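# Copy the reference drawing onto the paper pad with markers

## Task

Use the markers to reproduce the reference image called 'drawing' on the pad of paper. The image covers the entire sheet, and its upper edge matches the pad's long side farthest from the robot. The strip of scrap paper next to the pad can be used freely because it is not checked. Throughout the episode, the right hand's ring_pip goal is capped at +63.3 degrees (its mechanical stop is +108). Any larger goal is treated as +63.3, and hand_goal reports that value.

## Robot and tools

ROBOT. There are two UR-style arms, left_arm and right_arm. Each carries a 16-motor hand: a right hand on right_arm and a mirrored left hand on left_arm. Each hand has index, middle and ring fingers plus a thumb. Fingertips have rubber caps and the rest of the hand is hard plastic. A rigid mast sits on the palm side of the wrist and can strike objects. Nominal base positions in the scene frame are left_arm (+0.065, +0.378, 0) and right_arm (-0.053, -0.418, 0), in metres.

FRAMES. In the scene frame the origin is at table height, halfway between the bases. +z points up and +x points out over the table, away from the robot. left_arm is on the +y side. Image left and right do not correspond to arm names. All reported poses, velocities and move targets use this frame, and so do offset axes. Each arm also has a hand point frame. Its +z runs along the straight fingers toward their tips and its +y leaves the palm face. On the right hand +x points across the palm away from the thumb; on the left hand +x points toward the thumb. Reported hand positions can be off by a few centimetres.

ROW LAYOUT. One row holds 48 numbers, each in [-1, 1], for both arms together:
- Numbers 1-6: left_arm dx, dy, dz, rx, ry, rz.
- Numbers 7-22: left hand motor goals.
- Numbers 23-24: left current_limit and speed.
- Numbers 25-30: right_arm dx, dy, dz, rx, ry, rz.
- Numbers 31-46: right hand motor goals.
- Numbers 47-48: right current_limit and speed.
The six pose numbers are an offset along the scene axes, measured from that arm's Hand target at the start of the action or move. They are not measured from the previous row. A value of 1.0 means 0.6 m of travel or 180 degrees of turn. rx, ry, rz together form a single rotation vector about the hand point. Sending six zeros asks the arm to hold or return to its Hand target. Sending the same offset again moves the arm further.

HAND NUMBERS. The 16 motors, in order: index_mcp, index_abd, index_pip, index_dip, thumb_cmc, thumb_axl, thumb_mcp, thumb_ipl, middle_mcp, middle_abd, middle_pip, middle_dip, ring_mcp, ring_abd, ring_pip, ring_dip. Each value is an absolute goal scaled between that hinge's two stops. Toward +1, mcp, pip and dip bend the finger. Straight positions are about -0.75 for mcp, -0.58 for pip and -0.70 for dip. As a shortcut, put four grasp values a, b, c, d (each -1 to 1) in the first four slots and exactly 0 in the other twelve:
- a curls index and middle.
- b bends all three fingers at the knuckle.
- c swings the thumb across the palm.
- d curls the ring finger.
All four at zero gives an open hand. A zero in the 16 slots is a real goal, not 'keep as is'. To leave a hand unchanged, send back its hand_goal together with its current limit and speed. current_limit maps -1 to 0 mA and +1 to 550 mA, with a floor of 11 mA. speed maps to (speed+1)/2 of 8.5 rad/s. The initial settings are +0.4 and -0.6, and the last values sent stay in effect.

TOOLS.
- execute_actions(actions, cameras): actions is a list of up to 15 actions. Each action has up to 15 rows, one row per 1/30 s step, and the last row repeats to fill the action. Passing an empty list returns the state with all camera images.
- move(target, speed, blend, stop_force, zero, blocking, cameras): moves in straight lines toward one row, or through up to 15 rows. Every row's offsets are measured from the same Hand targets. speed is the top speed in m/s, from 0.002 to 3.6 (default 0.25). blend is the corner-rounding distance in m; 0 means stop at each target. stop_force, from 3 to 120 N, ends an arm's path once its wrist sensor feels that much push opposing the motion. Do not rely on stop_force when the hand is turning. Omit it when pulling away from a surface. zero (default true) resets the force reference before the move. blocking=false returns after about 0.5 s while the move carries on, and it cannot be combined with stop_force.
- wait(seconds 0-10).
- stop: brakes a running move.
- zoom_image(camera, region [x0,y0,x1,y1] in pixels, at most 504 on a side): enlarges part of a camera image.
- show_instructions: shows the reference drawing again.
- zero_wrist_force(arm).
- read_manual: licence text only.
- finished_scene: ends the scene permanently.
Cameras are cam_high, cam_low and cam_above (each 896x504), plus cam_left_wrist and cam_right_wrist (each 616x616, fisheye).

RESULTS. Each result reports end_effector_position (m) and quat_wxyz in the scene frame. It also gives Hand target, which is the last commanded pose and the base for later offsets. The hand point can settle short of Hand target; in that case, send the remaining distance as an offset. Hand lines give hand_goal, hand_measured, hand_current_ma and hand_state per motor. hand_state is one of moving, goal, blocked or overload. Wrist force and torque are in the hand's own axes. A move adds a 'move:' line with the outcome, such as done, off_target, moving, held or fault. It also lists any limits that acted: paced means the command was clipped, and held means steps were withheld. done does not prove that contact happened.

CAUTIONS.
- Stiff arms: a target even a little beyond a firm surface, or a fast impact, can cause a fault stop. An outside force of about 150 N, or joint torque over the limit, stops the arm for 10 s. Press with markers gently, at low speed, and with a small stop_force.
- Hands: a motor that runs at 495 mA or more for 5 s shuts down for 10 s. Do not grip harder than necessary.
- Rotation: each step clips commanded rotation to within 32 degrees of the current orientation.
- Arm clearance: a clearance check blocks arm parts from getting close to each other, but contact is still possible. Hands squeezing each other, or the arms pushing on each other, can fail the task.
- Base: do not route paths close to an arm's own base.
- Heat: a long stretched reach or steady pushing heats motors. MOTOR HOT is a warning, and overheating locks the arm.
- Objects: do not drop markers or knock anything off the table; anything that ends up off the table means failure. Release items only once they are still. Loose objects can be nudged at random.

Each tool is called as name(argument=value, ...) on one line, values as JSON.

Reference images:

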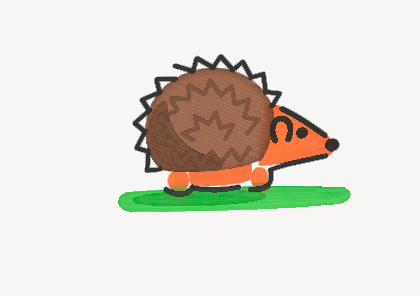

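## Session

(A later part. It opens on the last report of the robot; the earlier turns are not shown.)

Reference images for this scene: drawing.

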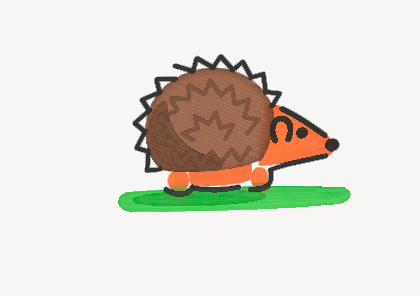

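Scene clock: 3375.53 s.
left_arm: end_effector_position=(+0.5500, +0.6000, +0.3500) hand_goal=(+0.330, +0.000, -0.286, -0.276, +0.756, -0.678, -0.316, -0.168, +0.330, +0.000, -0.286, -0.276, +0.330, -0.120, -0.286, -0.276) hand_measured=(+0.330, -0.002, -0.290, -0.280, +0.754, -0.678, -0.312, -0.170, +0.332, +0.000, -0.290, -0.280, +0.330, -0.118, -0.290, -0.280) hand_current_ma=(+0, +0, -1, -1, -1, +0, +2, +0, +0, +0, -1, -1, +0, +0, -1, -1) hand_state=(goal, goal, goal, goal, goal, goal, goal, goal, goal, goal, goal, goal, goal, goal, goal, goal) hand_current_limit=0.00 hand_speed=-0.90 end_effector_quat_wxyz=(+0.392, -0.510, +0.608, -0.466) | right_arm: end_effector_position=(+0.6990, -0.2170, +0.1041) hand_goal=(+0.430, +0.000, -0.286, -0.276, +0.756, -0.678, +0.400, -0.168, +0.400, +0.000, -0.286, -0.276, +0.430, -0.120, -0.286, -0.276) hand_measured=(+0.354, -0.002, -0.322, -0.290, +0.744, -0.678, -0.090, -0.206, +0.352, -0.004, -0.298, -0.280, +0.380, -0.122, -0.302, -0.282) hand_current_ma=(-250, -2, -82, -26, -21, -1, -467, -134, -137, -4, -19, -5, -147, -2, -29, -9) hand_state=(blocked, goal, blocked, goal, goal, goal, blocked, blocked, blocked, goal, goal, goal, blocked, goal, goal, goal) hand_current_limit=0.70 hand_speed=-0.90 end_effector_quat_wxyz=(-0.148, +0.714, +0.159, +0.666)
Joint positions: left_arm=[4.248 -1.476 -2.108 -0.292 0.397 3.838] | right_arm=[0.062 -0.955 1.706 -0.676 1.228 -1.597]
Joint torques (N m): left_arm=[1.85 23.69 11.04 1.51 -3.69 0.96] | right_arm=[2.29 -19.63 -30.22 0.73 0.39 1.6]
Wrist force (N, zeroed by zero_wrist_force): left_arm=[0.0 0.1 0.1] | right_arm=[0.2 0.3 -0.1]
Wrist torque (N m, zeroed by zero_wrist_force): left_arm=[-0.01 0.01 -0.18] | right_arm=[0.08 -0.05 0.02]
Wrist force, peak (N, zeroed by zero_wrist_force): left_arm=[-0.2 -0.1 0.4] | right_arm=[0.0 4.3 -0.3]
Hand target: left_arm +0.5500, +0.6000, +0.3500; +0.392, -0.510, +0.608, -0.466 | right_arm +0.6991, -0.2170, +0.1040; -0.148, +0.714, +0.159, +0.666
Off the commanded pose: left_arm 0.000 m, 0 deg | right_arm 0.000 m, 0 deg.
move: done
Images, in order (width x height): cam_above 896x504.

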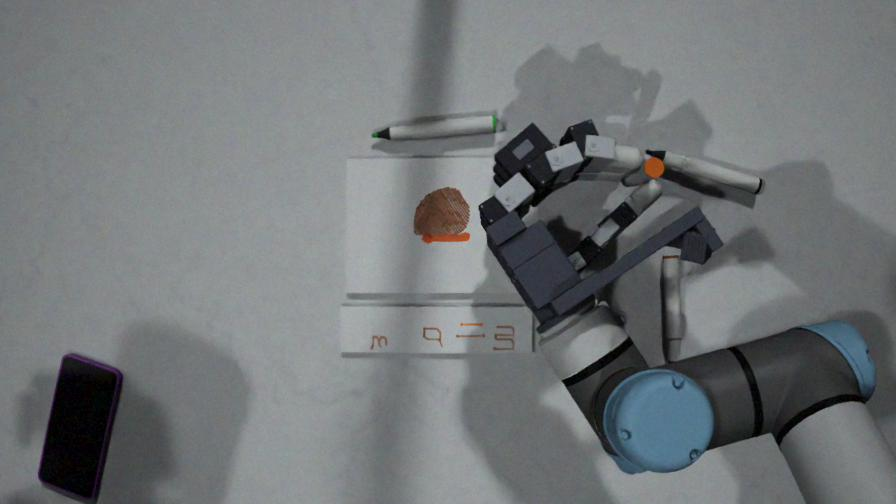

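move(target=[[0,0,0,0,0,0,0.33,0,-0.285,-0.275,0.757,-0.677,-0.315,-0.168,0.33,0,-0.285,-0.275,0.33,-0.12,-0.285,-0.275,0,-0.9,-0.054135,0.372863,-0.023333,0,0,0,0.43,0,-0.285,-0.275,0.757,-0.677,0.4,-0.168,0.40,0,-0.285,-0.275,0.43,-0.12,-0.285,-0.275,0.7,-0.9],[0,0,0,0,0,0,0.33,0,-0.285,-0.275,0.757,-0.677,-0.315,-0.168,0.33,0,-0.285,-0.275,0.33,-0.12,-0.285,-0.275,0,-0.9,-0.047468,0.357863,-0.023333,0,0,0,0.43,0,-0.285,-0.275,0.757,-0.677,0.4,-0.168,0.40,0,-0.285,-0.275,0.43,-0.12,-0.285,-0.275,0.7,-0.9],[0,0,0,0,0,0,0.33,0,-0.285,-0.275,0.757,-0.677,-0.315,-0.168,0.33,0,-0.285,-0.275,0.33,-0.12,-0.285,-0.275,0,-0.9,-0.047468,0.357863,-0.045333,0,0,0,0.43,0,-0.285,-0.275,0.757,-0.677,0.4,-0.168,0.40,0,-0.285,-0.275,0.43,-0.12,-0.285,-0.275,0.7,-0.9]], speed=[0.15,0.03,0.03])

zero_wrist_force(arm="right_arm")

move(target=[0,0,0,0,0,0,0.33,0,-0.285,-0.275,0.757,-0.677,-0.315,-0.168,0.33,0,-0.285,-0.275,0.33,-0.12,-0.285,-0.275,0,-0.9,0,0,-0.00372,0,0,0,0.43,0,-0.285,-0.275,0.757,-0.677,0.4,-0.168,0.40,0,-0.285,-0.275,0.43,-0.12,-0.285,-0.275,0.7,-0.9], speed=0.01)

move(target=[[0,0,0,0,0,0,0.33,0,-0.285,-0.275,0.757,-0.677,-0.315,-0.168,0.33,0,-0.285,-0.275,0.33,-0.12,-0.285,-0.275,0,-0.9,-0.006517,-0.003261,-0.00044,0,0,0,0.43,0,-0.285,-0.275,0.757,-0.677,0.4,-0.168,0.40,0,-0.285,-0.275,0.43,-0.12,-0.285,-0.275,0.7,-0.9],[0,0,0,0,0,0,0.33,0,-0.285,-0.275,0.757,-0.677,-0.315,-0.168,0.33,0,-0.285,-0.275,0.33,-0.12,-0.285,-0.275,0,-0.9,-0.006337,-0.005044,0.00005,0,0,0,0.43,0,-0.285,-0.275,0.757,-0.677,0.4,-0.168,0.40,0,-0.285,-0.275,0.43,-0.12,-0.285,-0.275,0.7,-0.9],[0,0,0,0,0,0,0.33,0,-0.285,-0.275,0.757,-0.677,-0.315,-0.168,0.33,0,-0.285,-0.275,0.33,-0.12,-0.285,-0.275,0,-0.9,0.00146,-0.00116,0.00068,0,0,0,0.43,0,-0.285,-0.275,0.757,-0.677,0.4,-0.168,0.40,0,-0.285,-0.275,0.43,-0.12,-0.285,-0.275,0.7,-0.9],[0,0,0,0,0,0,0.33,0,-0.285,-0.275,0.757,-0.677,-0.315,-0.168,0.33,0,-0.285,-0.275,0.33,-0.12,-0.285,-0.275,0,-0.9,0.002165,-0.002683,0.00018,0,0,0,0.43,0,-0.285,-0.275,0.757,-0.677,0.4,-0.168,0.40,0,-0.285,-0.275,0.43,-0.12,-0.285,-0.275,0.7,-0.9],[0,0,0,0,0,0,0.33,0,-0.285,-0.275,0.757,-0.677,-0.315,-0.168,0.33,0,-0.285,-0.275,0.33,-0.12,-0.285,-0.275,0,-0.9,-0.005785,-0.006635,-0.00045,0,0,0,0.43,0,-0.285,-0.275,0.757,-0.677,0.4,-0.168,0.40,0,-0.285,-0.275,0.43,-0.12,-0.285,-0.275,0.7,-0.9],[0,0,0,0,0,0,0.33,0,-0.285,-0.275,0.757,-0.677,-0.315,-0.168,0.33,0,-0.285,-0.275,0.33,-0.12,-0.285,-0.275,0,-0.9,-0.004927,-0.00809,0.00005,0,0,0,0.43,0,-0.285,-0.275,0.757,-0.677,0.4,-0.168,0.40,0,-0.285,-0.275,0.43,-0.12,-0.285,-0.275,0.7,-0.9],[0,0,0,0,0,0,0.33,0,-0.285,-0.275,0.757,-0.677,-0.315,-0.168,0.33,0,-0.285,-0.275,0.33,-0.12,-0.285,-0.275,0,-0.9,0.00287,-0.004205,0.00068,0,0,0,0.43,0,-0.285,-0.275,0.757,-0.677,0.4,-0.168,0.40,0,-0.285,-0.275,0.43,-0.12,-0.285,-0.275,0.7,-0.9],[0,0,0,0,0,0,0.33,0,-0.285,-0.275,0.757,-0.677,-0.315,-0.168,0.33,0,-0.285,-0.275,0.33,-0.12,-0.285,-0.275,0,-0.9,0.003582,-0.005743,0.00018,0,0,0,0.43,0,-0.285,-0.275,0.757,-0.677,0.4,-0.168,0.40,0,-0.285,-0.275,0.43,-0.12,-0.285,-0.275,0.7,-0.9],[0,0,0,0,0,0,0.33,0,-0.285,-0.275,0.757,-0.677,-0.315,-0.168,0.33,0,-0.285,-0.275,0.33,-0.12,-0.285,-0.275,0,-0.9,-0.003617,-0.009325,-0.00044,0,0,0,0.43,0,-0.285,-0.275,0.757,-0.677,0.4,-0.168,0.40,0,-0.285,-0.275,0.43,-0.12,-0.285,-0.275,0.7,-0.9],[0,0,0,0,0,0,0.33,0,-0.285,-0.275,0.757,-0.677,-0.315,-0.168,0.33,0,-0.285,-0.275,0.33,-0.12,-0.285,-0.275,0,-0.9,-0.001927,-0.010383,0.00008,0,0,0,0.43,0,-0.285,-0.275,0.757,-0.677,0.4,-0.168,0.40,0,-0.285,-0.275,0.43,-0.12,-0.285,-0.275,0.7,-0.9],[0,0,0,0,0,0,0.33,0,-0.285,-0.275,0.757,-0.677,-0.315,-0.168,0.33,0,-0.285,-0.275,0.33,-0.12,-0.285,-0.275,0,-0.9,0.004298,-0.007289,0.00068,0,0,0,0.43,0,-0.285,-0.275,0.757,-0.677,0.4,-0.168,0.40,0,-0.285,-0.275,0.43,-0.12,-0.285,-0.275,0.7,-0.9]], speed=0.04, blend=[0.001,0.001,0.001,0.001,0.001,0.001,0.001,0.001,0.001,0.001,0])

move(target=[[0,0,0,0,0,0,0.33,0,-0.285,-0.275,0.757,-0.677,-0.315,-0.168,0.33,0,-0.285,-0.275,0.33,-0.12,-0.285,-0.275,0,-0.9,0,0,0.015,0,0,0,0.43,0,-0.285,-0.275,0.757,-0.677,0.4,-0.168,0.40,0,-0.285,-0.275,0.43,-0.12,-0.285,-0.275,0.7,-0.9],[0,0,0,0,0,0,0.33,0,-0.285,-0.275,0.757,-0.677,-0.315,-0.168,0.33,0,-0.285,-0.275,0.33,-0.12,-0.285,-0.275,0,-0.9,-0.009405,-0.057397,0.015,0,0,0,0.43,0,-0.285,-0.275,0.757,-0.677,0.4,-0.168,0.40,0,-0.285,-0.275,0.43,-0.12,-0.285,-0.275,0.7,-0.9],[0,0,0,0,0,0,0.33,0,-0.285,-0.275,0.757,-0.677,-0.315,-0.168,0.33,0,-0.285,-0.275,0.33,-0.12,-0.285,-0.275,0,-0.9,-0.009405,-0.057397,0.003,0,0,0,0.43,0,-0.285,-0.275,0.757,-0.677,0.4,-0.168,0.40,0,-0.285,-0.275,0.43,-0.12,-0.285,-0.275,0.7,-0.9],[0,0,0,0,0,0,0.33,0,-0.285,-0.275,0.757,-0.677,-0.315,-0.168,0.33,0,-0.285,-0.275,0.33,-0.12,-0.285,-0.275,0,-0.9,-0.009405,-0.057397,-0.00113,0,0,0,0.43,0,-0.285,-0.275,0.757,-0.677,0.4,-0.168,0.40,0,-0.285,-0.275,0.43,-0.12,-0.285,-0.275,0.7,-0.9]], speed=[0.03,0.06,0.03,0.01])

move(target=[[0,0,0,0,0,0,0.33,0,-0.285,-0.275,0.757,-0.677,-0.315,-0.168,0.33,0,-0.285,-0.275,0.33,-0.12,-0.285,-0.275,0,-0.9,-0.006594,-0.003295,-0.00044,0,0,0,0.43,0,-0.285,-0.275,0.757,-0.677,0.4,-0.168,0.40,0,-0.285,-0.275,0.43,-0.12,-0.285,-0.275,0.7,-0.9],[0,0,0,0,0,0,0.33,0,-0.285,-0.275,0.757,-0.677,-0.315,-0.168,0.33,0,-0.285,-0.275,0.33,-0.12,-0.285,-0.275,0,-0.9,-0.007102,-0.005384,0.00004,0,0,0,0.43,0,-0.285,-0.275,0.757,-0.677,0.4,-0.168,0.40,0,-0.285,-0.275,0.43,-0.12,-0.285,-0.275,0.7,-0.9],[0,0,0,0,0,0,0.33,0,-0.285,-0.275,0.757,-0.677,-0.315,-0.168,0.33,0,-0.285,-0.275,0.33,-0.12,-0.285,-0.275,0,-0.9,0.000695,-0.0015,0.00067,0,0,0,0.43,0,-0.285,-0.275,0.757,-0.677,0.4,-0.168,0.40,0,-0.285,-0.275,0.43,-0.12,-0.285,-0.275,0.7,-0.9],[0,0,0,0,0,0,0.33,0,-0.285,-0.275,0.757,-0.677,-0.315,-0.168,0.33,0,-0.285,-0.275,0.33,-0.12,-0.285,-0.275,0,-0.9,0.001393,-0.003007,0.00017,0,0,0,0.43,0,-0.285,-0.275,0.757,-0.677,0.4,-0.168,0.40,0,-0.285,-0.275,0.43,-0.12,-0.285,-0.275,0.7,-0.9],[0,0,0,0,0,0,0.33,0,-0.285,-0.275,0.757,-0.677,-0.315,-0.168,0.33,0,-0.285,-0.275,0.33,-0.12,-0.285,-0.275,0,-0.9,-0.007003,-0.007193,-0.00047,0,0,0,0.43,0,-0.285,-0.275,0.757,-0.677,0.4,-0.168,0.40,0,-0.285,-0.275,0.43,-0.12,-0.285,-0.275,0.7,-0.9],[0,0,0,0,0,0,0.33,0,-0.285,-0.275,0.757,-0.677,-0.315,-0.168,0.33,0,-0.285,-0.275,0.33,-0.12,-0.285,-0.275,0,-0.9,-0.006451,-0.008784,0.00003,0,0,0,0.43,0,-0.285,-0.275,0.757,-0.677,0.4,-0.168,0.40,0,-0.285,-0.275,0.43,-0.12,-0.285,-0.275,0.7,-0.9],[0,0,0,0,0,0,0.33,0,-0.285,-0.275,0.757,-0.677,-0.315,-0.168,0.33,0,-0.285,-0.275,0.33,-0.12,-0.285,-0.275,0,-0.9,0.002098,-0.00453,0.00067,0,0,0,0.43,0,-0.285,-0.275,0.757,-0.677,0.4,-0.168,0.40,0,-0.285,-0.275,0.43,-0.12,-0.285,-0.275,0.7,-0.9],[0,0,0,0,0,0,0.33,0,-0.285,-0.275,0.757,-0.677,-0.315,-0.168,0.33,0,-0.285,-0.275,0.33,-0.12,-0.285,-0.275,0,-0.9,0.002803,-0.006053,0.00017,0,0,0,0.43,0,-0.285,-0.275,0.757,-0.677,0.4,-0.168,0.40,0,-0.285,-0.275,0.43,-0.12,-0.285,-0.275,0.7,-0.9],[0,0,0,0,0,0,0.33,0,-0.285,-0.275,0.757,-0.677,-0.315,-0.168,0.33,0,-0.285,-0.275,0.33,-0.12,-0.285,-0.275,0,-0.9,-0.005593,-0.010239,-0.00047,0,0,0,0.43,0,-0.285,-0.275,0.757,-0.677,0.4,-0.168,0.40,0,-0.285,-0.275,0.43,-0.12,-0.285,-0.275,0.7,-0.9],[0,0,0,0,0,0,0.33,0,-0.285,-0.275,0.757,-0.677,-0.315,-0.168,0.33,0,-0.285,-0.275,0.33,-0.12,-0.285,-0.275,0,-0.9,-0.004282,-0.011475,0.00004,0,0,0,0.43,0,-0.285,-0.275,0.757,-0.677,0.4,-0.168,0.40,0,-0.285,-0.275,0.43,-0.12,-0.285,-0.275,0.7,-0.9],[0,0,0,0,0,0,0.33,0,-0.285,-0.275,0.757,-0.677,-0.315,-0.168,0.33,0,-0.285,-0.275,0.33,-0.12,-0.285,-0.275,0,-0.9,0.003515,-0.007591,0.00067,0,0,0,0.43,0,-0.285,-0.275,0.757,-0.677,0.4,-0.168,0.40,0,-0.285,-0.275,0.43,-0.12,-0.285,-0.275,0.7,-0.9],[0,0,0,0,0,0,0.33,0,-0.285,-0.275,0.757,-0.677,-0.315,-0.168,0.33,0,-0.285,-0.275,0.33,-0.12,-0.285,-0.275,0,-0.9,0.004231,-0.009136,0.00017,0,0,0,0.43,0,-0.285,-0.275,0.757,-0.677,0.4,-0.168,0.40,0,-0.285,-0.275,0.43,-0.12,-0.285,-0.275,0.7,-0.9],[0,0,0,0,0,0,0.33,0,-0.285,-0.275,0.757,-0.677,-0.315,-0.168,0.33,0,-0.285,-0.275,0.33,-0.12,-0.285,-0.275,0,-0.9,-0.002363,-0.012431,-0.00044,0,0,0,0.43,0,-0.285,-0.275,0.757,-0.677,0.4,-0.168,0.40,0,-0.285,-0.275,0.43,-0.12,-0.285,-0.275,0.7,-0.9],[0,0,0,0,0,0,0.33,0,-0.285,-0.275,0.757,-0.677,-0.315,-0.168,0.33,0,-0.285,-0.275,0.33,-0.12,-0.285,-0.275,0,-0.9,0.009663,-0.009708,0.00074,0,0,0,0.43,0,-0.285,-0.275,0.757,-0.677,0.4,-0.168,0.40,0,-0.285,-0.275,0.43,-0.12,-0.285,-0.275,0.7,-0.9],[0,0,0,0,0,0,0.33,0,-0.285,-0.275,0.757,-0.677,-0.315,-0.168,0.33,0,-0.285,-0.275,0.33,-0.12,-0.285,-0.275,0,-0.9,0.011464,-0.008817,0.00077,0,0,0,0.43,0,-0.285,-0.275,0.757,-0.677,0.4,-0.168,0.40,0,-0.285,-0.275,0.43,-0.12,-0.285,-0.275,0.7,-0.9]], speed=0.04, blend=[0.001,0.001,0.001,0.001,0.001,0.001,0.001,0.001,0.001,0.001,0.001,0.001,0.001,0.001,0])

move(target=[[0,0,0,0,0,0,0.33,0,-0.285,-0.275,0.757,-0.677,-0.315,-0.168,0.33,0,-0.285,-0.275,0.33,-0.12,-0.285,-0.275,0,-0.9,0.001909,-0.000933,-0.00048,0,0,0,0.43,0,-0.285,-0.275,0.757,-0.677,0.4,-0.168,0.40,0,-0.285,-0.275,0.43,-0.12,-0.285,-0.275,0.7,-0.9],[0,0,0,0,0,0,0.33,0,-0.285,-0.275,0.757,-0.677,-0.315,-0.168,0.33,0,-0.285,-0.275,0.33,-0.12,-0.285,-0.275,0,-0.9,-0.001764,-0.002766,-0.00104,0,0,0,0.43,0,-0.285,-0.275,0.757,-0.677,0.4,-0.168,0.40,0,-0.285,-0.275,0.43,-0.12,-0.285,-0.275,0.7,-0.9],[0,0,0,0,0,0,0.33,0,-0.285,-0.275,0.757,-0.677,-0.315,-0.168,0.33,0,-0.285,-0.275,0.33,-0.12,-0.285,-0.275,0,-0.9,-0.00173,-0.004632,-0.00055,0,0,0,0.43,0,-0.285,-0.275,0.757,-0.677,0.4,-0.168,0.40,0,-0.285,-0.275,0.43,-0.12,-0.285,-0.275,0.7,-0.9],[0,0,0,0,0,0,0.33,0,-0.285,-0.275,0.757,-0.677,-0.315,-0.168,0.33,0,-0.285,-0.275,0.33,-0.12,-0.285,-0.275,0,-0.9,0.00382,-0.001875,0.00004,0,0,0,0.43,0,-0.285,-0.275,0.757,-0.677,0.4,-0.168,0.40,0,-0.285,-0.275,0.43,-0.12,-0.285,-0.275,0.7,-0.9],[0,0,0,0,0,0,0.33,0,-0.285,-0.275,0.757,-0.677,-0.315,-0.168,0.33,0,-0.285,-0.275,0.33,-0.12,-0.285,-0.275,0,-0.9,0.005729,-0.002808,-0.00044,0,0,0,0.43,0,-0.285,-0.275,0.757,-0.677,0.4,-0.168,0.40,0,-0.285,-0.275,0.43,-0.12,-0.285,-0.275,0.7,-0.9],[0,0,0,0,0,0,0.33,0,-0.285,-0.275,0.757,-0.677,-0.315,-0.168,0.33,0,-0.285,-0.275,0.33,-0.12,-0.285,-0.275,0,-0.9,-0.001692,-0.006507,-0.00106,0,0,0,0.43,0,-0.285,-0.275,0.757,-0.677,0.4,-0.168,0.40,0,-0.285,-0.275,0.43,-0.12,-0.285,-0.275,0.7,-0.9],[0,0,0,0,0,0,0.33,0,-0.285,-0.275,0.757,-0.677,-0.315,-0.168,0.33,0,-0.285,-0.275,0.33,-0.12,-0.285,-0.275,0,-0.9,-0.001582,-0.00834,-0.00057,0,0,0,0.43,0,-0.285,-0.275,0.757,-0.677,0.4,-0.168,0.40,0,-0.285,-0.275,0.43,-0.12,-0.285,-0.275,0.7,-0.9],[0,0,0,0,0,0,0.33,0,-0.285,-0.275,0.757,-0.677,-0.315,-0.168,0.33,0,-0.285,-0.275,0.33,-0.12,-0.285,-0.275,0,-0.9,0.007565,-0.003782,0.00008,0,0,0,0.43,0,-0.285,-0.275,0.757,-0.677,0.4,-0.168,0.40,0,-0.285,-0.275,0.43,-0.12,-0.285,-0.275,0.7,-0.9],[0,0,0,0,0,0,0.33,0,-0.285,-0.275,0.757,-0.677,-0.315,-0.168,0.33,0,-0.285,-0.275,0.33,-0.12,-0.285,-0.275,0,-0.9,0.009323,-0.004792,-0.0004,0,0,0,0.43,0,-0.285,-0.275,0.757,-0.677,0.4,-0.168,0.40,0,-0.285,-0.275,0.43,-0.12,-0.285,-0.275,0.7,-0.9],[0,0,0,0,0,0,0.33,0,-0.285,-0.275,0.757,-0.677,-0.315,-0.168,0.33,0,-0.285,-0.275,0.33,-0.12,-0.285,-0.275,0,-0.9,-0.001548,-0.010205,-0.00108,0,0,0,0.43,0,-0.285,-0.275,0.757,-0.677,0.4,-0.168,0.40,0,-0.285,-0.275,0.43,-0.12,-0.285,-0.275,0.7,-0.9],[0,0,0,0,0,0,0.33,0,-0.285,-0.275,0.757,-0.677,-0.315,-0.168,0.33,0,-0.285,-0.275,0.33,-0.12,-0.285,-0.275,0,-0.9,-0.001514,-0.012072,-0.0006,0,0,0,0.43,0,-0.285,-0.275,0.757,-0.677,0.4,-0.168,0.40,0,-0.285,-0.275,0.43,-0.12,-0.285,-0.275,0.7,-0.9],[0,0,0,0,0,0,0.33,0,-0.285,-0.275,0.757,-0.677,-0.315,-0.168,0.33,0,-0.285,-0.275,0.33,-0.12,-0.285,-0.275,0,-0.9,0.011159,-0.005767,0.00011,0,0,0,0.43,0,-0.285,-0.275,0.757,-0.677,0.4,-0.168,0.40,0,-0.285,-0.275,0.43,-0.12,-0.285,-0.275,0.7,-0.9],[0,0,0,0,0,0,0.33,0,-0.285,-0.275,0.757,-0.677,-0.315,-0.168,0.33,0,-0.285,-0.275,0.33,-0.12,-0.285,-0.275,0,-0.9,0.012994,-0.006741,-0.00037,0,0,0,0.43,0,-0.285,-0.275,0.757,-0.677,0.4,-0.168,0.40,0,-0.285,-0.275,0.43,-0.12,-0.285,-0.275,0.7,-0.9],[0,0,0,0,0,0,0.33,0,-0.285,-0.275,0.757,-0.677,-0.315,-0.168,0.33,0,-0.285,-0.275,0.33,-0.12,-0.285,-0.275,0,-0.9,-0.00148,-0.013939,-0.00111,0,0,0,0.43,0,-0.285,-0.275,0.757,-0.677,0.4,-0.168,0.40,0,-0.285,-0.275,0.43,-0.12,-0.285,-0.275,0.7,-0.9],[0,0,0,0,0,0,0.33,0,-0.285,-0.275,0.757,-0.677,-0.315,-0.168,0.33,0,-0.285,-0.275,0.33,-0.12,-0.285,-0.275,0,-0.9,-0.001443,-0.015813,-0.00062,0,0,0,0.43,0,-0.285,-0.275,0.757,-0.677,0.4,-0.168,0.40,0,-0.285,-0.275,0.43,-0.12,-0.285,-0.275,0.7,-0.9]], speed=0.04, blend=[0.001,0.001,0.001,0.001,0.001,0.001,0.001,0.001,0.001,0.001,0.001,0.001,0.001,0.001,0])

Scene clock: 3452.60 s.
left_arm: end_effector_position=(+0.5500, +0.6000, +0.3500) hand_goal=(+0.330, +0.000, -0.286, -0.276, +0.756, -0.678, -0.316, -0.168, +0.330, +0.000, -0.286, -0.276, +0.330, -0.120, -0.286, -0.276) hand_measured=(+0.330, -0.002, -0.290, -0.280, +0.754, -0.678, -0.312, -0.170, +0.332, +0.000, -0.290, -0.280, +0.330, -0.118, -0.290, -0.280) hand_current_ma=(+0, +0, -1, -1, -1, +0, +2, +0, +0, +0, -1, -1, +0, +0, -1, -1) hand_state=(goal, goal, goal, goal, goal, goal, goal, goal, goal, goal, goal, goal, goal, goal, goal, goal) hand_current_limit=0.00 hand_speed=-0.90 end_effector_quat_wxyz=(+0.392, -0.510, +0.608, -0.466) | right_arm: end_effector_position=(+0.6706, -0.0023, +0.0765) hand_goal=(+0.430, +0.000, -0.286, -0.276, +0.756, -0.678, +0.400, -0.168, +0.400, +0.000, -0.286, -0.276, +0.430, -0.120, -0.286, -0.276) hand_measured=(+0.354, -0.002, -0.322, -0.290, +0.744, -0.678, -0.090, -0.206, +0.352, -0.004, -0.298, -0.280, +0.380, -0.122, -0.302, -0.282) hand_current_ma=(-250, -2, -82, -26, -21, -1, -467, -134, -137, -4, -19, -5, -147, -2, -29, -9) hand_state=(blocked, goal, blocked, goal, goal, goal, blocked, blocked, blocked, goal, goal, goal, blocked, goal, goal, goal) hand_current_limit=0.70 hand_speed=-0.90 end_effector_quat_wxyz=(-0.148, +0.714, +0.159, +0.666)
Joint positions: left_arm=[4.248 -1.476 -2.108 -0.292 0.397 3.838] | right_arm=[0.441 -0.762 1.426 -0.593 1.607 -1.569]
Joint torques (N m): left_arm=[1.24 24.34 11.63 1.88 -3.71 0.88] | right_arm=[10.34 -52.38 -10.15 0.34 1.31 0.15]
Wrist force (N, zeroed by zero_wrist_force): left_arm=[0.0 0.1 0.2] | right_arm=[0.3 0.1 -0.1]
Wrist torque (N m, zeroed by zero_wrist_force): left_arm=[-0.02 0.03 -0.19] | right_arm=[0.03 -0.04 0.03]
Wrist force, peak (N, zeroed by zero_wrist_force): left_arm=[0.1 -0.1 0.5] | right_arm=[0.4 3.5 -0.3]
Hand target: left_arm +0.5500, +0.6000, +0.3500; +0.392, -0.510, +0.608, -0.466 | right_arm +0.6706, -0.0023, +0.0768; -0.148, +0.714, +0.159, +0.666
Off the commanded pose: left_arm 0.000 m, 0 deg | right_arm 0.000 m, 0 deg.
move: done

Wrist force sensor zeroed.

Scene clock: 3453.30 s.
left_arm: end_effector_position=(+0.5500, +0.6000, +0.3500) hand_goal=(+0.330, +0.000, -0.286, -0.276, +0.756, -0.678, -0.316, -0.168, +0.330, +0.000, -0.286, -0.276, +0.330, -0.120, -0.286, -0.276) hand_measured=(+0.330, -0.002, -0.290, -0.280, +0.754, -0.678, -0.312, -0.170, +0.332, +0.000, -0.290, -0.280, +0.330, -0.118, -0.290, -0.280) hand_current_ma=(+0, +0, -1, -1, -1, +0, +2, +0, +0, +0, -1, -1, +0, +0, -1, -1) hand_state=(goal, goal, goal, goal, goal, goal, goal, goal, goal, goal, goal, goal, goal, goal, goal, goal) hand_current_limit=0.00 hand_speed=-0.90 end_effector_quat_wxyz=(+0.392, -0.510, +0.608, -0.466) | right_arm: end_effector_position=(+0.6706, -0.0023, +0.0745) hand_goal=(+0.430, +0.000, -0.286, -0.276, +0.756, -0.678, +0.400, -0.168, +0.400, +0.000, -0.286, -0.276, +0.430, -0.120, -0.286, -0.276) hand_measured=(+0.354, -0.002, -0.322, -0.290, +0.744, -0.678, -0.090, -0.206, +0.352, -0.004, -0.298, -0.280, +0.380, -0.122, -0.302, -0.282) hand_current_ma=(-250, -2, -82, -26, -21, -1, -467, -134, -137, -4, -19, -5, -147, -2, -29, -9) hand_state=(blocked, goal, blocked, goal, goal, goal, blocked, blocked, blocked, goal, goal, goal, blocked, goal, goal, goal) hand_current_limit=0.70 hand_speed=-0.90 end_effector_quat_wxyz=(-0.148, +0.714, +0.159, +0.666)
Joint positions: left_arm=[4.248 -1.476 -2.108 -0.292 0.397 3.838] | right_arm=[0.441 -0.76 1.426 -0.597 1.607 -1.569]
Joint torques (N m): left_arm=[0.75 24.71 12.53 1.81 -3.6 0.91] | right_arm=[10.26 -26.96 -4.18 -3.01 1.48 1.22]
Wrist force (N, zeroed by zero_wrist_force): left_arm=[-0.2 -0.1 0.2] | right_arm=[0.6 0.3 0.0]
Wrist torque (N m, zeroed by zero_wrist_force): left_arm=[-0.04 0.05 -0.19] | right_arm=[0.03 -0.01 -0.06]
Wrist force, peak (N, zeroed by zero_wrist_force): left_arm=[0.1 0.1 0.2] | right_arm=[0.7 -0.3 0.0]
Hand target: left_arm +0.5500, +0.6000, +0.3500; +0.392, -0.510, +0.608, -0.466 | right_arm +0.6706, -0.0023, +0.0745; -0.148, +0.714, +0.159, +0.666
Off the commanded pose: left_arm 0.000 m, 0 deg | right_arm 0.000 m, 0 deg.
move: done

Scene clock: 3454.50 s.
left_arm: end_effector_position=(+0.5500, +0.6000, +0.3500) hand_goal=(+0.330, +0.000, -0.286, -0.276, +0.756, -0.678, -0.316, -0.168, +0.330, +0.000, -0.286, -0.276, +0.330, -0.120, -0.286, -0.276) hand_measured=(+0.330, -0.002, -0.290, -0.280, +0.754, -0.678, -0.312, -0.170, +0.332, +0.000, -0.290, -0.280, +0.330, -0.118, -0.290, -0.280) hand_current_ma=(+0, +0, -1, -1, -1, +0, +2, +0, +0, +0, -1, -1, +0, +0, -1, -1) hand_state=(goal, goal, goal, goal, goal, goal, goal, goal, goal, goal, goal, goal, goal, goal, goal, goal) hand_current_limit=0.00 hand_speed=-0.90 end_effector_quat_wxyz=(+0.392, -0.510, +0.608, -0.466) | right_arm: end_effector_position=(+0.6733, -0.0068, +0.0748) hand_goal=(+0.430, +0.000, -0.286, -0.276, +0.756, -0.678, +0.400, -0.168, +0.400, +0.000, -0.286, -0.276, +0.430, -0.120, -0.286, -0.276) hand_measured=(+0.354, -0.002, -0.322, -0.290, +0.744, -0.678, -0.090, -0.206, +0.352, -0.004, -0.298, -0.280, +0.380, -0.122, -0.302, -0.282) hand_current_ma=(-250, -2, -82, -26, -21, -1, -468, -135, -137, -4, -19, -5, -147, -1, -29, -9) hand_state=(blocked, goal, blocked, goal, goal, goal, blocked, blocked, blocked, goal, goal, goal, blocked, goal, goal, goal) hand_current_limit=0.70 hand_speed=-0.90 end_effector_quat_wxyz=(-0.148, +0.714, +0.159, +0.666) end_effector_velocity=(+0.000, +0.000, +0.000) end_effector_angular_velocity=(+0.001, -0.003, -0.001)
Joint positions: left_arm=[4.248 -1.476 -2.108 -0.292 0.397 3.838] | right_arm=[0.433 -0.761 1.429 -0.597 1.598 -1.57]
Joint velocities: left_arm=[within noise] | right_arm=[0 0 0.002 -0.006 0.002 0]
Joint torques (N m): left_arm=[0.96 25.12 11.81 1.96 -3.48 0.87] | right_arm=[5.55 -55.91 -4.74 -3.75 1.5 -1.42]
Wrist force (N, zeroed by zero_wrist_force): left_arm=[0.0 -0.2 0.1] | right_arm=[0.0 -0.1 0.3]
Wrist torque (N m, zeroed by zero_wrist_force): left_arm=[-0.05 0.02 -0.18] | right_arm=[-0.03 0.01 -0.01]
Wrist force, peak (N, zeroed by zero_wrist_force): left_arm=[0.0 -0.1 0.4] | right_arm=[2.5 -0.8 1.2]
Hand target: left_arm +0.5500, +0.6000, +0.3500; +0.392, -0.510, +0.608, -0.466 | right_arm +0.6732, -0.0067, +0.0749; -0.148, +0.714, +0.159, +0.666
Off the commanded pose: left_arm 0.000 m, 0 deg | right_arm 0.000 m, 0 deg.
move: done; blend cut to 0.0006 m at target 1, 0.0006 m at target 2, 0.0005 m at target 3, 0.0005 m at target 4, 0.0005 m at target 5, 0.0005 m at target 6, 0.0005 m at target 7, 0.0005 m at target 8, 0.0006 m at target 9, 0.0006 m at target 10

Scene clock: 3456.73 s.
left_arm: end_effector_position=(+0.5500, +0.6000, +0.3500) hand_goal=(+0.330, +0.000, -0.286, -0.276, +0.756, -0.678, -0.316, -0.168, +0.330, +0.000, -0.286, -0.276, +0.330, -0.120, -0.286, -0.276) hand_measured=(+0.330, -0.002, -0.290, -0.280, +0.754, -0.678, -0.312, -0.170, +0.332, +0.000, -0.290, -0.280, +0.330, -0.118, -0.290, -0.280) hand_current_ma=(+0, +0, -1, -1, -1, +0, +2, +0, +0, +0, -1, -1, +0, +0, -1, -1) hand_state=(goal, goal, goal, goal, goal, goal, goal, goal, goal, goal, goal, goal, goal, goal, goal, goal) hand_current_limit=0.00 hand_speed=-0.90 end_effector_quat_wxyz=(+0.392, -0.510, +0.608, -0.466) | right_arm: end_effector_position=(+0.6676, -0.0411, +0.0742) hand_goal=(+0.430, +0.000, -0.286, -0.276, +0.756, -0.678, +0.400, -0.168, +0.400, +0.000, -0.286, -0.276, +0.430, -0.120, -0.286, -0.276) hand_measured=(+0.354, -0.002, -0.322, -0.290, +0.744, -0.678, -0.090, -0.206, +0.352, -0.004, -0.298, -0.280, +0.380, -0.122, -0.302, -0.282) hand_current_ma=(-250, -2, -82, -26, -21, -1, -467, -135, -137, -4, -19, -5, -147, -2, -29, -9) hand_state=(blocked, goal, blocked, goal, goal, goal, blocked, blocked, blocked, goal, goal, goal, blocked, goal, goal, goal) hand_current_limit=0.70 hand_speed=-0.90 end_effector_quat_wxyz=(-0.148, +0.714, +0.159, +0.666)
Joint positions: left_arm=[4.248 -1.476 -2.108 -0.292 0.397 3.838] | right_arm=[0.385 -0.808 1.525 -0.646 1.55 -1.573]
Joint torques (N m): left_arm=[1.02 24.5 12.07 1.72 -3.79 1.04] | right_arm=[10.09 -29.9 -4.73 -2.21 1.51 1.46]
Wrist force (N, zeroed by zero_wrist_force): left_arm=[0.0 -0.1 0.1] | right_arm=[0.8 0.1 0.2]
Wrist torque (N m, zeroed by zero_wrist_force): left_arm=[-0.04 0.02 -0.18] | right_arm=[-0.02 -0.06 -0.08]
Wrist force, peak (N, zeroed by zero_wrist_force): left_arm=[-0.1 -0.1 0.5] | right_arm=[0.3 -1.8 0.2]
Hand target: left_arm +0.5500, +0.6000, +0.3500; +0.392, -0.510, +0.608, -0.466 | right_arm +0.6675, -0.0411, +0.0743; -0.148, +0.714, +0.159, +0.666
Off the commanded pose: left_arm 0.000 m, 0 deg | right_arm 0.000 m, 0 deg.
move: done

Scene clock: 3458.33 s.
left_arm: end_effector_position=(+0.5500, +0.6000, +0.3500) hand_goal=(+0.330, +0.000, -0.286, -0.276, +0.756, -0.678, -0.316, -0.168, +0.330, +0.000, -0.286, -0.276, +0.330, -0.120, -0.286, -0.276) hand_measured=(+0.330, -0.002, -0.290, -0.280, +0.754, -0.678, -0.312, -0.170, +0.332, +0.000, -0.290, -0.280, +0.330, -0.118, -0.290, -0.280) hand_current_ma=(+0, +0, -1, -1, -1, +0, +2, +0, +0, +0, -1, -1, +0, +0, -1, -1) hand_state=(goal, goal, goal, goal, goal, goal, goal, goal, goal, goal, goal, goal, goal, goal, goal, goal) hand_current_limit=0.00 hand_speed=-0.90 end_effector_quat_wxyz=(+0.392, -0.510, +0.608, -0.466) | right_arm: end_effector_position=(+0.6745, -0.0465, +0.0745) hand_goal=(+0.430, +0.000, -0.286, -0.276, +0.756, -0.678, +0.400, -0.168, +0.400, +0.000, -0.286, -0.276, +0.430, -0.120, -0.286, -0.276) hand_measured=(+0.354, -0.002, -0.322, -0.290, +0.744, -0.678, -0.090, -0.206, +0.352, -0.004, -0.298, -0.280, +0.380, -0.122, -0.302, -0.282) hand_current_ma=(-250, -2, -82, -26, -21, -1, -467, -135, -137, -4, -19, -5, -147, -1, -29, -9) hand_state=(blocked, goal, blocked, goal, goal, goal, blocked, blocked, blocked, goal, goal, goal, blocked, goal, goal, goal) hand_current_limit=0.70 hand_speed=-0.90 end_effector_quat_wxyz=(-0.148, +0.714, +0.159, +0.666) end_effector_velocity=(-0.001, -0.001, -0.001) end_effector_angular_velocity=(+0.001, -0.001, -0.001)
Joint positions: left_arm=[4.248 -1.476 -2.108 -0.292 0.397 3.838] | right_arm=[0.372 -0.804 1.515 -0.641 1.537 -1.574]
Joint velocities: left_arm=[within noise] | right_arm=[0 -0.001 0.004 -0.005 0.001 0]
Joint torques (N m): left_arm=[-0.27 24.83 12.6 1.65 -3.57 0.79] | right_arm=[3.2 -62.55 -2.99 -3.73 1.25 -1.59]
Wrist force (N, zeroed by zero_wrist_force): left_arm=[0.1 -0.3 0.1] | right_arm=[-0.1 -0.1 0.5]
Wrist torque (N m, zeroed by zero_wrist_force): left_arm=[-0.06 0.01 -0.17] | right_arm=[-0.05 0.00 -0.06]
Wrist force, peak (N, zeroed by zero_wrist_force): left_arm=[0.0 0.0 0.4] | right_arm=[2.2 -0.2 1.4]
Hand target: left_arm +0.5500, +0.6000, +0.3500; +0.392, -0.510, +0.608, -0.466 | right_arm +0.6744, -0.0464, +0.0747; -0.148, +0.714, +0.159, +0.666
Off the commanded pose: left_arm 0.000 m, 0 deg | right_arm 0.000 m, 0 deg.
move: done; blend cut to 0.0007 m at target 1, 0.0007 m at target 2, 0.0005 m at target 3, 0.0005 m at target 4, 0.0005 m at target 5, 0.0005 m at target 6, 0.0005 m at target 7, 0.0005 m at target 8, 0.0006 m at target 9, 0.0006 m at target 10, 0.0005 m at target 11, 0.0005 m at target 12, 0.0006 m at target 14

Scene clock: 3459.93 s.
left_arm: end_effector_position=(+0.5500, +0.6000, +0.3500) hand_goal=(+0.330, +0.000, -0.286, -0.276, +0.756, -0.678, -0.316, -0.168, +0.330, +0.000, -0.286, -0.276, +0.330, -0.120, -0.286, -0.276) hand_measured=(+0.330, -0.002, -0.290, -0.280, +0.754, -0.678, -0.312, -0.170, +0.332, +0.000, -0.290, -0.280, +0.330, -0.118, -0.290, -0.280) hand_current_ma=(+0, +0, -1, -1, -1, +0, +2, +0, +0, +0, -1, -1, +0, +0, -1, -1) hand_state=(goal, goal, goal, goal, goal, goal, goal, goal, goal, goal, goal, goal, goal, goal, goal, goal) hand_current_limit=0.00 hand_speed=-0.90 end_effector_quat_wxyz=(+0.392, -0.510, +0.608, -0.466) | right_arm: end_effector_position=(+0.6736, -0.0560, +0.0746) hand_goal=(+0.430, +0.000, -0.286, -0.276, +0.756, -0.678, +0.400, -0.168, +0.400, +0.000, -0.286, -0.276, +0.430, -0.120, -0.286, -0.276) hand_measured=(+0.354, +0.000, -0.322, -0.290, +0.744, -0.678, -0.090, -0.206, +0.352, -0.002, -0.298, -0.280, +0.380, -0.120, -0.302, -0.282) hand_current_ma=(-250, -1, -82, -26, -19, -1, -468, -135, -137, -3, -19, -5, -146, -1, -29, -9) hand_state=(blocked, goal, blocked, goal, goal, goal, blocked, blocked, blocked, goal, goal, goal, blocked, goal, goal, goal) hand_current_limit=0.70 hand_speed=-0.90 end_effector_quat_wxyz=(-0.148, +0.714, +0.159, +0.666) end_effector_velocity=(+0.002, +0.000, +0.001) end_effector_angular_velocity=(+0.000, +0.000, -0.001)
Joint positions: left_arm=[4.248 -1.476 -2.108 -0.292 0.397 3.838] | right_arm=[0.357 -0.816 1.539 -0.653 1.523 -1.575]
Joint velocities: left_arm=[within noise] | right_arm=[-0.001 0 -0.005 0.004 0 -0.001]
Joint torques (N m): left_arm=[1.29 25.24 11.82 1.85 -3.62 0.78] | right_arm=[2.07 -24.06 -29.81 0.64 0.47 -1.54]
Wrist force (N, zeroed by zero_wrist_force): left_arm=[0.0 -0.3 0.2] | right_arm=[0.3 0.2 0.1]
Wrist torque (N m, zeroed by zero_wrist_force): left_arm=[-0.07 0.02 -0.18] | right_arm=[0.01 -0.07 -0.01]
Wrist force, peak (N, zeroed by zero_wrist_force): left_arm=[0.0 -0.3 0.4] | right_arm=[2.1 -0.1 0.8]
Hand target: left_arm +0.5500, +0.6000, +0.3500; +0.392, -0.510, +0.608, -0.466 | right_arm +0.6736, -0.0559, +0.0744; -0.148, +0.714, +0.159, +0.666
Off the commanded pose: left_arm 0.000 m, 0 deg | right_arm 0.000 m, 0 deg.
move: done; blend cut to 0.0007 m at target 1, 0.0006 m at target 2, 0.0006 m at target 3, 0.0007 m at target 4, 0.0007 m at target 5, 0.0006 m at target 6, 0.0006 m at target 7, 0.0006 m at target 8, 0.0006 m at target 9, 0.0006 m at target 10, 0.0006 m at target 11, 0.0006 m at target 12, 0.0006 m at target 13, 0.0006 m at target 14

move(target=[[0,0,0,0,0,0,0.33,0,-0.285,-0.275,0.757,-0.677,-0.315,-0.168,0.33,0,-0.285,-0.275,0.33,-0.12,-0.285,-0.275,0,-0.9,0.01627,0.008104,0.00077,0,0,0,0.43,0,-0.285,-0.275,0.757,-0.677,0.4,-0.168,0.40,0,-0.285,-0.275,0.43,-0.12,-0.285,-0.275,0.7,-0.9],
[0,0,0,0,0,0,0.33,0,-0.285,-0.275,0.757,-0.677,-0.315,-0.168,0.33,0,-0.285,-0.275,0.33,-0.12,-0.285,-0.275,0,-0.9,0.018028,0.007095,0.00029,0,0,0,0.43,0,-0.285,-0.275,0.757,-0.677,0.4,-0.168,0.40,0,-0.285,-0.275,0.43,-0.12,-0.285,-0.275,0.7,-0.9],
[0,0,0,0,0,0,0.33,0,-0.285,-0.275,0.757,-0.677,-0.315,-0.168,0.33,0,-0.285,-0.275,0.33,-0.12,-0.285,-0.275,0,-0.9,0.000034,-0.001867,-0.00051,0,0,0,0.43,0,-0.285,-0.275,0.757,-0.677,0.4,-0.168,0.40,0,-0.285,-0.275,0.43,-0.12,-0.285,-0.275,0.7,-0.9],
[0,0,0,0,0,0,0.33,0,-0.285,-0.275,0.757,-0.677,-0.315,-0.168,0.33,0,-0.285,-0.275,0.33,-0.12,-0.285,-0.275,0,-0.9,0.000068,-0.003734,-0.00002,0,0,0,0.43,0,-0.285,-0.275,0.757,-0.677,0.4,-0.168,0.40,0,-0.285,-0.275,0.43,-0.12,-0.285,-0.275,0.7,-0.9],
[0,0,0,0,0,0,0.33,0,-0.285,-0.275,0.757,-0.677,-0.315,-0.168,0.33,0,-0.285,-0.275,0.33,-0.12,-0.285,-0.275,0,-0.9,0.019864,0.00612,0.00081,0,0,0,0.43,0,-0.285,-0.275,0.757,-0.677,0.4,-0.168,0.40,0,-0.285,-0.275,0.43,-0.12,-0.285,-0.275,0.7,-0.9],
[0,0,0,0,0,0,0.33,0,-0.285,-0.275,0.757,-0.677,-0.315,-0.168,0.33,0,-0.285,-0.275,0.33,-0.12,-0.285,-0.275,0,-0.9,0.022381,0.005466,0.00034,0,0,0,0.43,0,-0.285,-0.275,0.757,-0.677,0.4,-0.168,0.40,0,-0.285,-0.275,0.43,-0.12,-0.285,-0.275,0.7,-0.9],
[0,0,0,0,0,0,0.33,0,-0.285,-0.275,0.757,-0.677,-0.315,-0.168,0.33,0,-0.285,-0.275,0.33,-0.12,-0.285,-0.275,0,-0.9,0.000185,-0.005581,-0.00053,0,0,0,0.43,0,-0.285,-0.275,0.757,-0.677,0.4,-0.168,0.40,0,-0.285,-0.275,0.43,-0.12,-0.285,-0.275,0.7,-0.9],
[0,0,0,0,0,0,0.33,0,-0.285,-0.275,0.757,-0.677,-0.315,-0.168,0.33,0,-0.285,-0.275,0.33,-0.12,-0.285,-0.275,0,-0.9,0.000226,-0.007463,-0.00004,0,0,0,0.43,0,-0.285,-0.275,0.757,-0.677,0.4,-0.168,0.40,0,-0.285,-0.275,0.43,-0.12,-0.285,-0.275,0.7,-0.9],
[0,0,0,0,0,0,0.33,0,-0.285,-0.275,0.757,-0.677,-0.315,-0.168,0.33,0,-0.285,-0.275,0.33,-0.12,-0.285,-0.275,0,-0.9,0.024897,0.004812,0.00086,0,0,0,0.43,0,-0.285,-0.275,0.757,-0.677,0.4,-0.168,0.40,0,-0.285,-0.275,0.43,-0.12,-0.285,-0.275,0.7,-0.9],
[0,0,0,0,0,0,0.33,0,-0.285,-0.275,0.757,-0.677,-0.315,-0.168,0.33,0,-0.285,-0.275,0.33,-0.12,-0.285,-0.275,0,-0.9,0.027339,0.004124,0.00039,0,0,0,0.43,0,-0.285,-0.275,0.757,-0.677,0.4,-0.168,0.40,0,-0.285,-0.275,0.43,-0.12,-0.285,-0.275,0.7,-0.9],
[0,0,0,0,0,0,0.33,0,-0.285,-0.275,0.757,-0.677,-0.315,-0.168,0.33,0,-0.285,-0.275,0.33,-0.12,-0.285,-0.275,0,-0.9,0.000268,-0.009345,-0.00055,0,0,0,0.43,0,-0.285,-0.275,0.757,-0.677,0.4,-0.168,0.40,0,-0.285,-0.275,0.43,-0.12,-0.285,-0.275,0.7,-0.9],
[0,0,0,0,0,0,0.33,0,-0.285,-0.275,0.757,-0.677,-0.315,-0.168,0.33,0,-0.285,-0.275,0.33,-0.12,-0.285,-0.275,0,-0.9,0.000312,-0.011234,-0.00007,0,0,0,0.43,0,-0.285,-0.275,0.757,-0.677,0.4,-0.168,0.40,0,-0.285,-0.275,0.43,-0.12,-0.285,-0.275,0.7,-0.9],
[0,0,0,0,0,0,0.33,0,-0.285,-0.275,0.757,-0.677,-0.315,-0.168,0.33,0,-0.285,-0.275,0.33,-0.12,-0.285,-0.275,0,-0.9,0.029853,0.003477,0.00092,0,0,0,0.43,0,-0.285,-0.275,0.757,-0.677,0.4,-0.168,0.40,0,-0.285,-0.275,0.43,-0.12,-0.285,-0.275,0.7,-0.9],
[0,0,0,0,0,0,0.33,0,-0.285,-0.275,0.757,-0.677,-0.315,-0.168,0.33,0,-0.285,-0.275,0.33,-0.12,-0.285,-0.275,0,-0.9,0.03237,0.002823,0.00045,0,0,0,0.43,0,-0.285,-0.275,0.757,-0.677,0.4,-0.168,0.40,0,-0.285,-0.275,0.43,-0.12,-0.285,-0.275,0.7,-0.9],
[0,0,0,0,0,0,0.33,0,-0.285,-0.275,0.757,-0.677,-0.315,-0.168,0.33,0,-0.285,-0.275,0.33,-0.12,-0.285,-0.275,0,-0.9,0.000353,-0.013116,-0.00058,0,0,0,0.43,0,-0.285,-0.275,0.757,-0.677,0.4,-0.168,0.40,0,-0.285,-0.275,0.43,-0.12,-0.285,-0.275,0.7,-0.9]], speed=0.04, blend=[0.001,0.001,0.001,0.001,0.001,0.001,0.001,0.001,0.001,0.001,0.001,0.001,0.001,0.001,0])

move(target=[[0,0,0,0,0,0,0.33,0,-0.285,-0.275,0.757,-0.677,-0.315,-0.168,0.33,0,-0.285,-0.275,0.33,-0.12,-0.285,-0.275,0,-0.9,0.000041,-0.001882,0.00049,0,0,0,0.43,0,-0.285,-0.275,0.757,-0.677,0.4,-0.168,0.40,0,-0.285,-0.275,0.43,-0.12,-0.285,-0.275,0.7,-0.9],
[0,0,0,0,0,0,0.33,0,-0.285,-0.275,0.757,-0.677,-0.315,-0.168,0.33,0,-0.285,-0.275,0.33,-0.12,-0.285,-0.275,0,-0.9,0.034458,0.015252,0.00156,0,0,0,0.43,0,-0.285,-0.275,0.757,-0.677,0.4,-0.168,0.40,0,-0.285,-0.275,0.43,-0.12,-0.285,-0.275,0.7,-0.9],
[0,0,0,0,0,0,0.33,0,-0.285,-0.275,0.757,-0.677,-0.315,-0.168,0.33,0,-0.285,-0.275,0.33,-0.12,-0.285,-0.275,0,-0.9,0.036898,0.014563,0.00109,0,0,0,0.43,0,-0.285,-0.275,0.757,-0.677,0.4,-0.168,0.40,0,-0.285,-0.275,0.43,-0.12,-0.285,-0.275,0.7,-0.9],
[0,0,0,0,0,0,0.33,0,-0.285,-0.275,0.757,-0.677,-0.315,-0.168,0.33,0,-0.285,-0.275,0.33,-0.12,-0.285,-0.275,0,-0.9,0.000082,-0.003764,-0.00002,0,0,0,0.43,0,-0.285,-0.275,0.757,-0.677,0.4,-0.168,0.40,0,-0.285,-0.275,0.43,-0.12,-0.285,-0.275,0.7,-0.9],
[0,0,0,0,0,0,0.33,0,-0.285,-0.275,0.757,-0.677,-0.315,-0.168,0.33,0,-0.285,-0.275,0.33,-0.12,-0.285,-0.275,0,-0.9,0.000199,-0.005611,0.00047,0,0,0,0.43,0,-0.285,-0.275,0.757,-0.677,0.4,-0.168,0.40,0,-0.285,-0.275,0.43,-0.12,-0.285,-0.275,0.7,-0.9],
[0,0,0,0,0,0,0.33,0,-0.285,-0.275,0.757,-0.677,-0.315,-0.168,0.33,0,-0.285,-0.275,0.33,-0.12,-0.285,-0.275,0,-0.9,0.039339,0.013875,0.00162,0,0,0,0.43,0,-0.285,-0.275,0.757,-0.677,0.4,-0.168,0.40,0,-0.285,-0.275,0.43,-0.12,-0.285,-0.275,0.7,-0.9],
[0,0,0,0,0,0,0.33,0,-0.285,-0.275,0.757,-0.677,-0.315,-0.168,0.33,0,-0.285,-0.275,0.33,-0.12,-0.285,-0.275,0,-0.9,0.04178,0.013188,0.00114,0,0,0,0.43,0,-0.285,-0.275,0.757,-0.677,0.4,-0.168,0.40,0,-0.285,-0.275,0.43,-0.12,-0.285,-0.275,0.7,-0.9],
[0,0,0,0,0,0,0.33,0,-0.285,-0.275,0.757,-0.677,-0.315,-0.168,0.33,0,-0.285,-0.275,0.33,-0.12,-0.285,-0.275,0,-0.9,0.00024,-0.007493,-0.00004,0,0,0,0.43,0,-0.285,-0.275,0.757,-0.677,0.4,-0.168,0.40,0,-0.285,-0.275,0.43,-0.12,-0.285,-0.275,0.7,-0.9],
[0,0,0,0,0,0,0.33,0,-0.285,-0.275,0.757,-0.677,-0.315,-0.168,0.33,0,-0.285,-0.275,0.33,-0.12,-0.285,-0.275,0,-0.9,0.000268,-0.009345,0.00045,0,0,0,0.43,0,-0.285,-0.275,0.757,-0.677,0.4,-0.168,0.40,0,-0.285,-0.275,0.43,-0.12,-0.285,-0.275,0.7,-0.9],
[0,0,0,0,0,0,0.33,0,-0.285,-0.275,0.757,-0.677,-0.315,-0.168,0.33,0,-0.285,-0.275,0.33,-0.12,-0.285,-0.275,0,-0.9,0.042704,0.01179,0.00165,0,0,0,0.43,0,-0.285,-0.275,0.757,-0.677,0.4,-0.168,0.40,0,-0.285,-0.275,0.43,-0.12,-0.285,-0.275,0.7,-0.9],
[0,0,0,0,0,0,0.33,0,-0.285,-0.275,0.757,-0.677,-0.315,-0.168,0.33,0,-0.285,-0.275,0.33,-0.12,-0.285,-0.275,0,-0.9,0.042647,0.009919,0.00114,0,0,0,0.43,0,-0.285,-0.275,0.757,-0.677,0.4,-0.168,0.40,0,-0.285,-0.275,0.43,-0.12,-0.285,-0.275,0.7,-0.9],
[0,0,0,0,0,0,0.33,0,-0.285,-0.275,0.757,-0.677,-0.315,-0.168,0.33,0,-0.285,-0.275,0.33,-0.12,-0.285,-0.275,0,-0.9,0.000281,-0.011166,-0.00007,0,0,0,0.43,0,-0.285,-0.275,0.757,-0.677,0.4,-0.168,0.40,0,-0.285,-0.275,0.43,-0.12,-0.285,-0.275,0.7,-0.9],
[0,0,0,0,0,0,0.33,0,-0.285,-0.275,0.757,-0.677,-0.315,-0.168,0.33,0,-0.285,-0.275,0.33,-0.12,-0.285,-0.275,0,-0.9,0.000297,-0.012995,0.00042,0,0,0,0.43,0,-0.285,-0.275,0.757,-0.677,0.4,-0.168,0.40,0,-0.285,-0.275,0.43,-0.12,-0.285,-0.275,0.7,-0.9],
[0,0,0,0,0,0,0.33,0,-0.285,-0.275,0.757,-0.677,-0.315,-0.168,0.33,0,-0.285,-0.275,0.33,-0.12,-0.285,-0.275,0,-0.9,0.04251,0.008023,0.00162,0,0,0,0.43,0,-0.285,-0.275,0.757,-0.677,0.4,-0.168,0.40,0,-0.285,-0.275,0.43,-0.12,-0.285,-0.275,0.7,-0.9],
[0,0,0,0,0,0,0.33,0,-0.285,-0.275,0.757,-0.677,-0.315,-0.168,0.33,0,-0.285,-0.275,0.33,-0.12,-0.285,-0.275,0,-0.9,0.041846,0.005874,0.0011,0,0,0,0.43,0,-0.285,-0.275,0.757,-0.677,0.4,-0.168,0.40,0,-0.285,-0.275,0.43,-0.12,-0.285,-0.275,0.7,-0.9]], speed=0.04, blend=[0.001,0.001,0.001,0.001,0.001,0.001,0.001,0.001,0.001,0.001,0.001,0.001,0.001,0.001,0], cameras=["cam_above"])

Scene clock: 3502.30 s.
left_arm: end_effector_position=(+0.5500, +0.6000, +0.3500) hand_goal=(+0.330, +0.000, -0.286, -0.276, +0.756, -0.678, -0.316, -0.168, +0.330, +0.000, -0.286, -0.276, +0.330, -0.120, -0.286, -0.276) hand_measured=(+0.330, -0.002, -0.290, -0.280, +0.754, -0.678, -0.312, -0.170, +0.332, +0.000, -0.290, -0.280, +0.330, -0.118, -0.290, -0.280) hand_current_ma=(+0, +0, -1, -1, -1, +0, +2, +0, +0, +0, -1, -1, +0, +0, -1, -1) hand_state=(goal, goal, goal, goal, goal, goal, goal, goal, goal, goal, goal, goal, goal, goal, goal, goal) hand_current_limit=0.00 hand_speed=-0.90 end_effector_quat_wxyz=(+0.392, -0.510, +0.608, -0.466) | right_arm: end_effector_position=(+0.6737, -0.0638, +0.0743) hand_goal=(+0.430, +0.000, -0.286, -0.276, +0.756, -0.678, +0.400, -0.168, +0.400, +0.000, -0.286, -0.276, +0.430, -0.120, -0.286, -0.276) hand_measured=(+0.354, +0.000, -0.322, -0.290, +0.744, -0.678, -0.090, -0.206, +0.352, -0.002, -0.298, -0.280, +0.380, -0.120, -0.302, -0.282) hand_current_ma=(-249, +0, -82, -26, -19, -1, -468, -135, -137, -1, -19, -5, -146, +0, -30, -9) hand_state=(blocked, goal, blocked, goal, goal, goal, blocked, blocked, blocked, goal, goal, goal, blocked, goal, goal, goal) hand_current_limit=0.70 hand_speed=-0.90 end_effector_quat_wxyz=(-0.148, +0.714, +0.159, +0.666) end_effector_velocity=(+0.001, +0.000, +0.000) end_effector_angular_velocity=(+0.000, +0.001, -0.002)
Joint positions: left_arm=[4.248 -1.476 -2.108 -0.292 0.397 3.838] | right_arm=[0.344 -0.823 1.554 -0.662 1.51 -1.576]
Joint velocities: left_arm=[within noise] | right_arm=[0 0.001 -0.005 0.005 0.002 0]
Joint torques (N m): left_arm=[-0.29 24.57 12.07 2.07 -3.51 0.54] | right_arm=[-10.44 -21.91 -29.72 0.59 -1.29 -1.36]
Wrist force (N, zeroed by zero_wrist_force): left_arm=[0.0 -0.1 0.1] | right_arm=[0.7 0.1 0.5]
Wrist torque (N m, zeroed by zero_wrist_force): left_arm=[-0.03 0.02 -0.18] | right_arm=[0.00 -0.07 -0.05]
Wrist force, peak (N, zeroed by zero_wrist_force): left_arm=[0.3 0.0 0.5] | right_arm=[2.1 -0.2 1.3]
Hand target: left_arm +0.5500, +0.6000, +0.3500; +0.392, -0.510, +0.608, -0.466 | right_arm +0.6738, -0.0638, +0.0740; -0.148, +0.714, +0.159, +0.666
Off the commanded pose: left_arm 0.000 m, 0 deg | right_arm 0.000 m, 0 deg.
move: done; blend cut to 0.0006 m at target 1, 0.0006 m at target 2, 0.0006 m at target 3, 0.0006 m at target 4, 0.0008 m at target 5, 0.0008 m at target 6, 0.0006 m at target 7, 0.0006 m at target 8, 0.0008 m at target 9, 0.0008 m at target 10, 0.0006 m at target 11, 0.0006 m at target 12, 0.0008 m at target 13, 0.0008 m at target 14

Scene clock: 3507.57 s.
left_arm: end_effector_position=(+0.5500, +0.6000, +0.3500) hand_goal=(+0.330, +0.000, -0.286, -0.276, +0.756, -0.678, -0.316, -0.168, +0.330, +0.000, -0.286, -0.276, +0.330, -0.120, -0.286, -0.276) hand_measured=(+0.330, -0.002, -0.290, -0.280, +0.754, -0.678, -0.312, -0.170, +0.332, +0.000, -0.290, -0.280, +0.330, -0.118, -0.290, -0.280) hand_current_ma=(+0, +0, -1, -1, -1, +0, +2, +0, +0, +0, -1, -1, +0, +0, -1, -1) hand_state=(goal, goal, goal, goal, goal, goal, goal, goal, goal, goal, goal, goal, goal, goal, goal, goal) hand_current_limit=0.00 hand_speed=-0.90 end_effector_quat_wxyz=(+0.392, -0.510, +0.608, -0.466) | right_arm: end_effector_position=(+0.6988, -0.0602, +0.0744) hand_goal=(+0.430, +0.000, -0.286, -0.276, +0.756, -0.678, +0.400, -0.168, +0.400, +0.000, -0.286, -0.276, +0.430, -0.120, -0.286, -0.276) hand_measured=(+0.354, +0.000, -0.322, -0.290, +0.744, -0.678, -0.090, -0.206, +0.352, -0.002, -0.298, -0.280, +0.380, -0.120, -0.302, -0.282) hand_current_ma=(-249, +0, -83, -26, -19, -1, -467, -135, -137, -1, -19, -5, -146, +0, -30, -9) hand_state=(blocked, goal, blocked, goal, goal, goal, blocked, blocked, blocked, goal, goal, goal, blocked, goal, goal, goal) hand_current_limit=0.70 hand_speed=-0.90 end_effector_quat_wxyz=(-0.148, +0.714, +0.159, +0.666)
Joint positions: left_arm=[4.248 -1.476 -2.108 -0.292 0.397 3.838] | right_arm=[0.335 -0.782 1.471 -0.619 1.5 -1.576]
Joint torques (N m): left_arm=[0.47 24.82 11.29 2.1 -3.59 0.45] | right_arm=[-8.42 -67.09 -5.11 -3.08 -0.51 -1.35]
Wrist force (N, zeroed by zero_wrist_force): left_arm=[0.0 -0.1 0.1] | right_arm=[1.4 -0.2 0.5]
Wrist torque (N m, zeroed by zero_wrist_force): left_arm=[-0.04 0.02 -0.18] | right_arm=[-0.02 -0.07 -0.12]
Wrist force, peak (N, zeroed by zero_wrist_force): left_arm=[0.2 0.0 0.4] | right_arm=[2.3 0.1 1.3]
Hand target: left_arm +0.5500, +0.6000, +0.3500; +0.392, -0.510, +0.608, -0.466 | right_arm +0.6989, -0.0602, +0.0747; -0.148, +0.714, +0.159, +0.666
Off the commanded pose: left_arm 0.000 m, 0 deg | right_arm 0.000 m, 0 deg.
move: done; blend cut to 0.0006 m at target 1, 0.0008 m at target 2, 0.0008 m at target 3, 0.0006 m at target 4, 0.0006 m at target 5, 0.0008 m at target 6, 0.0008 m at target 7, 0.0006 m at target 8, 0.0006 m at target 9, 0.0006 m at target 10, 0.0006 m at target 11, 0.0006 m at target 12, 0.0006 m at target 13, 0.0007 m at target 14
Images, in order (width x height): cam_above 896x504.

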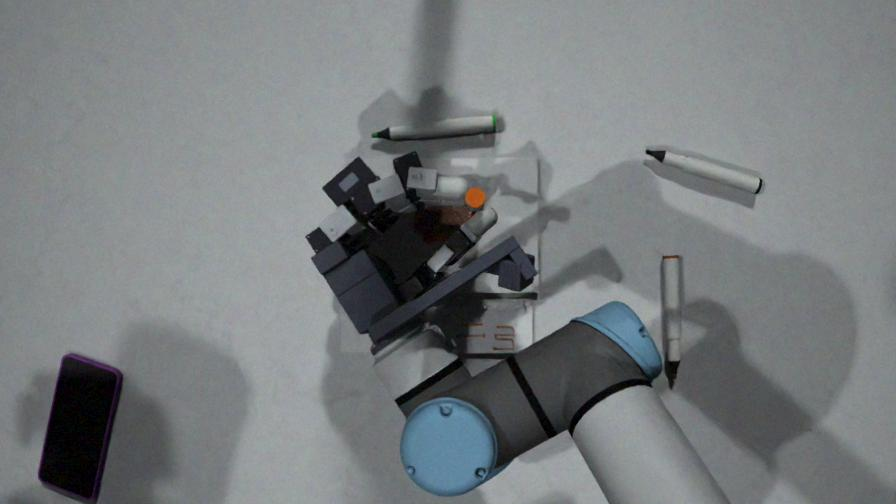

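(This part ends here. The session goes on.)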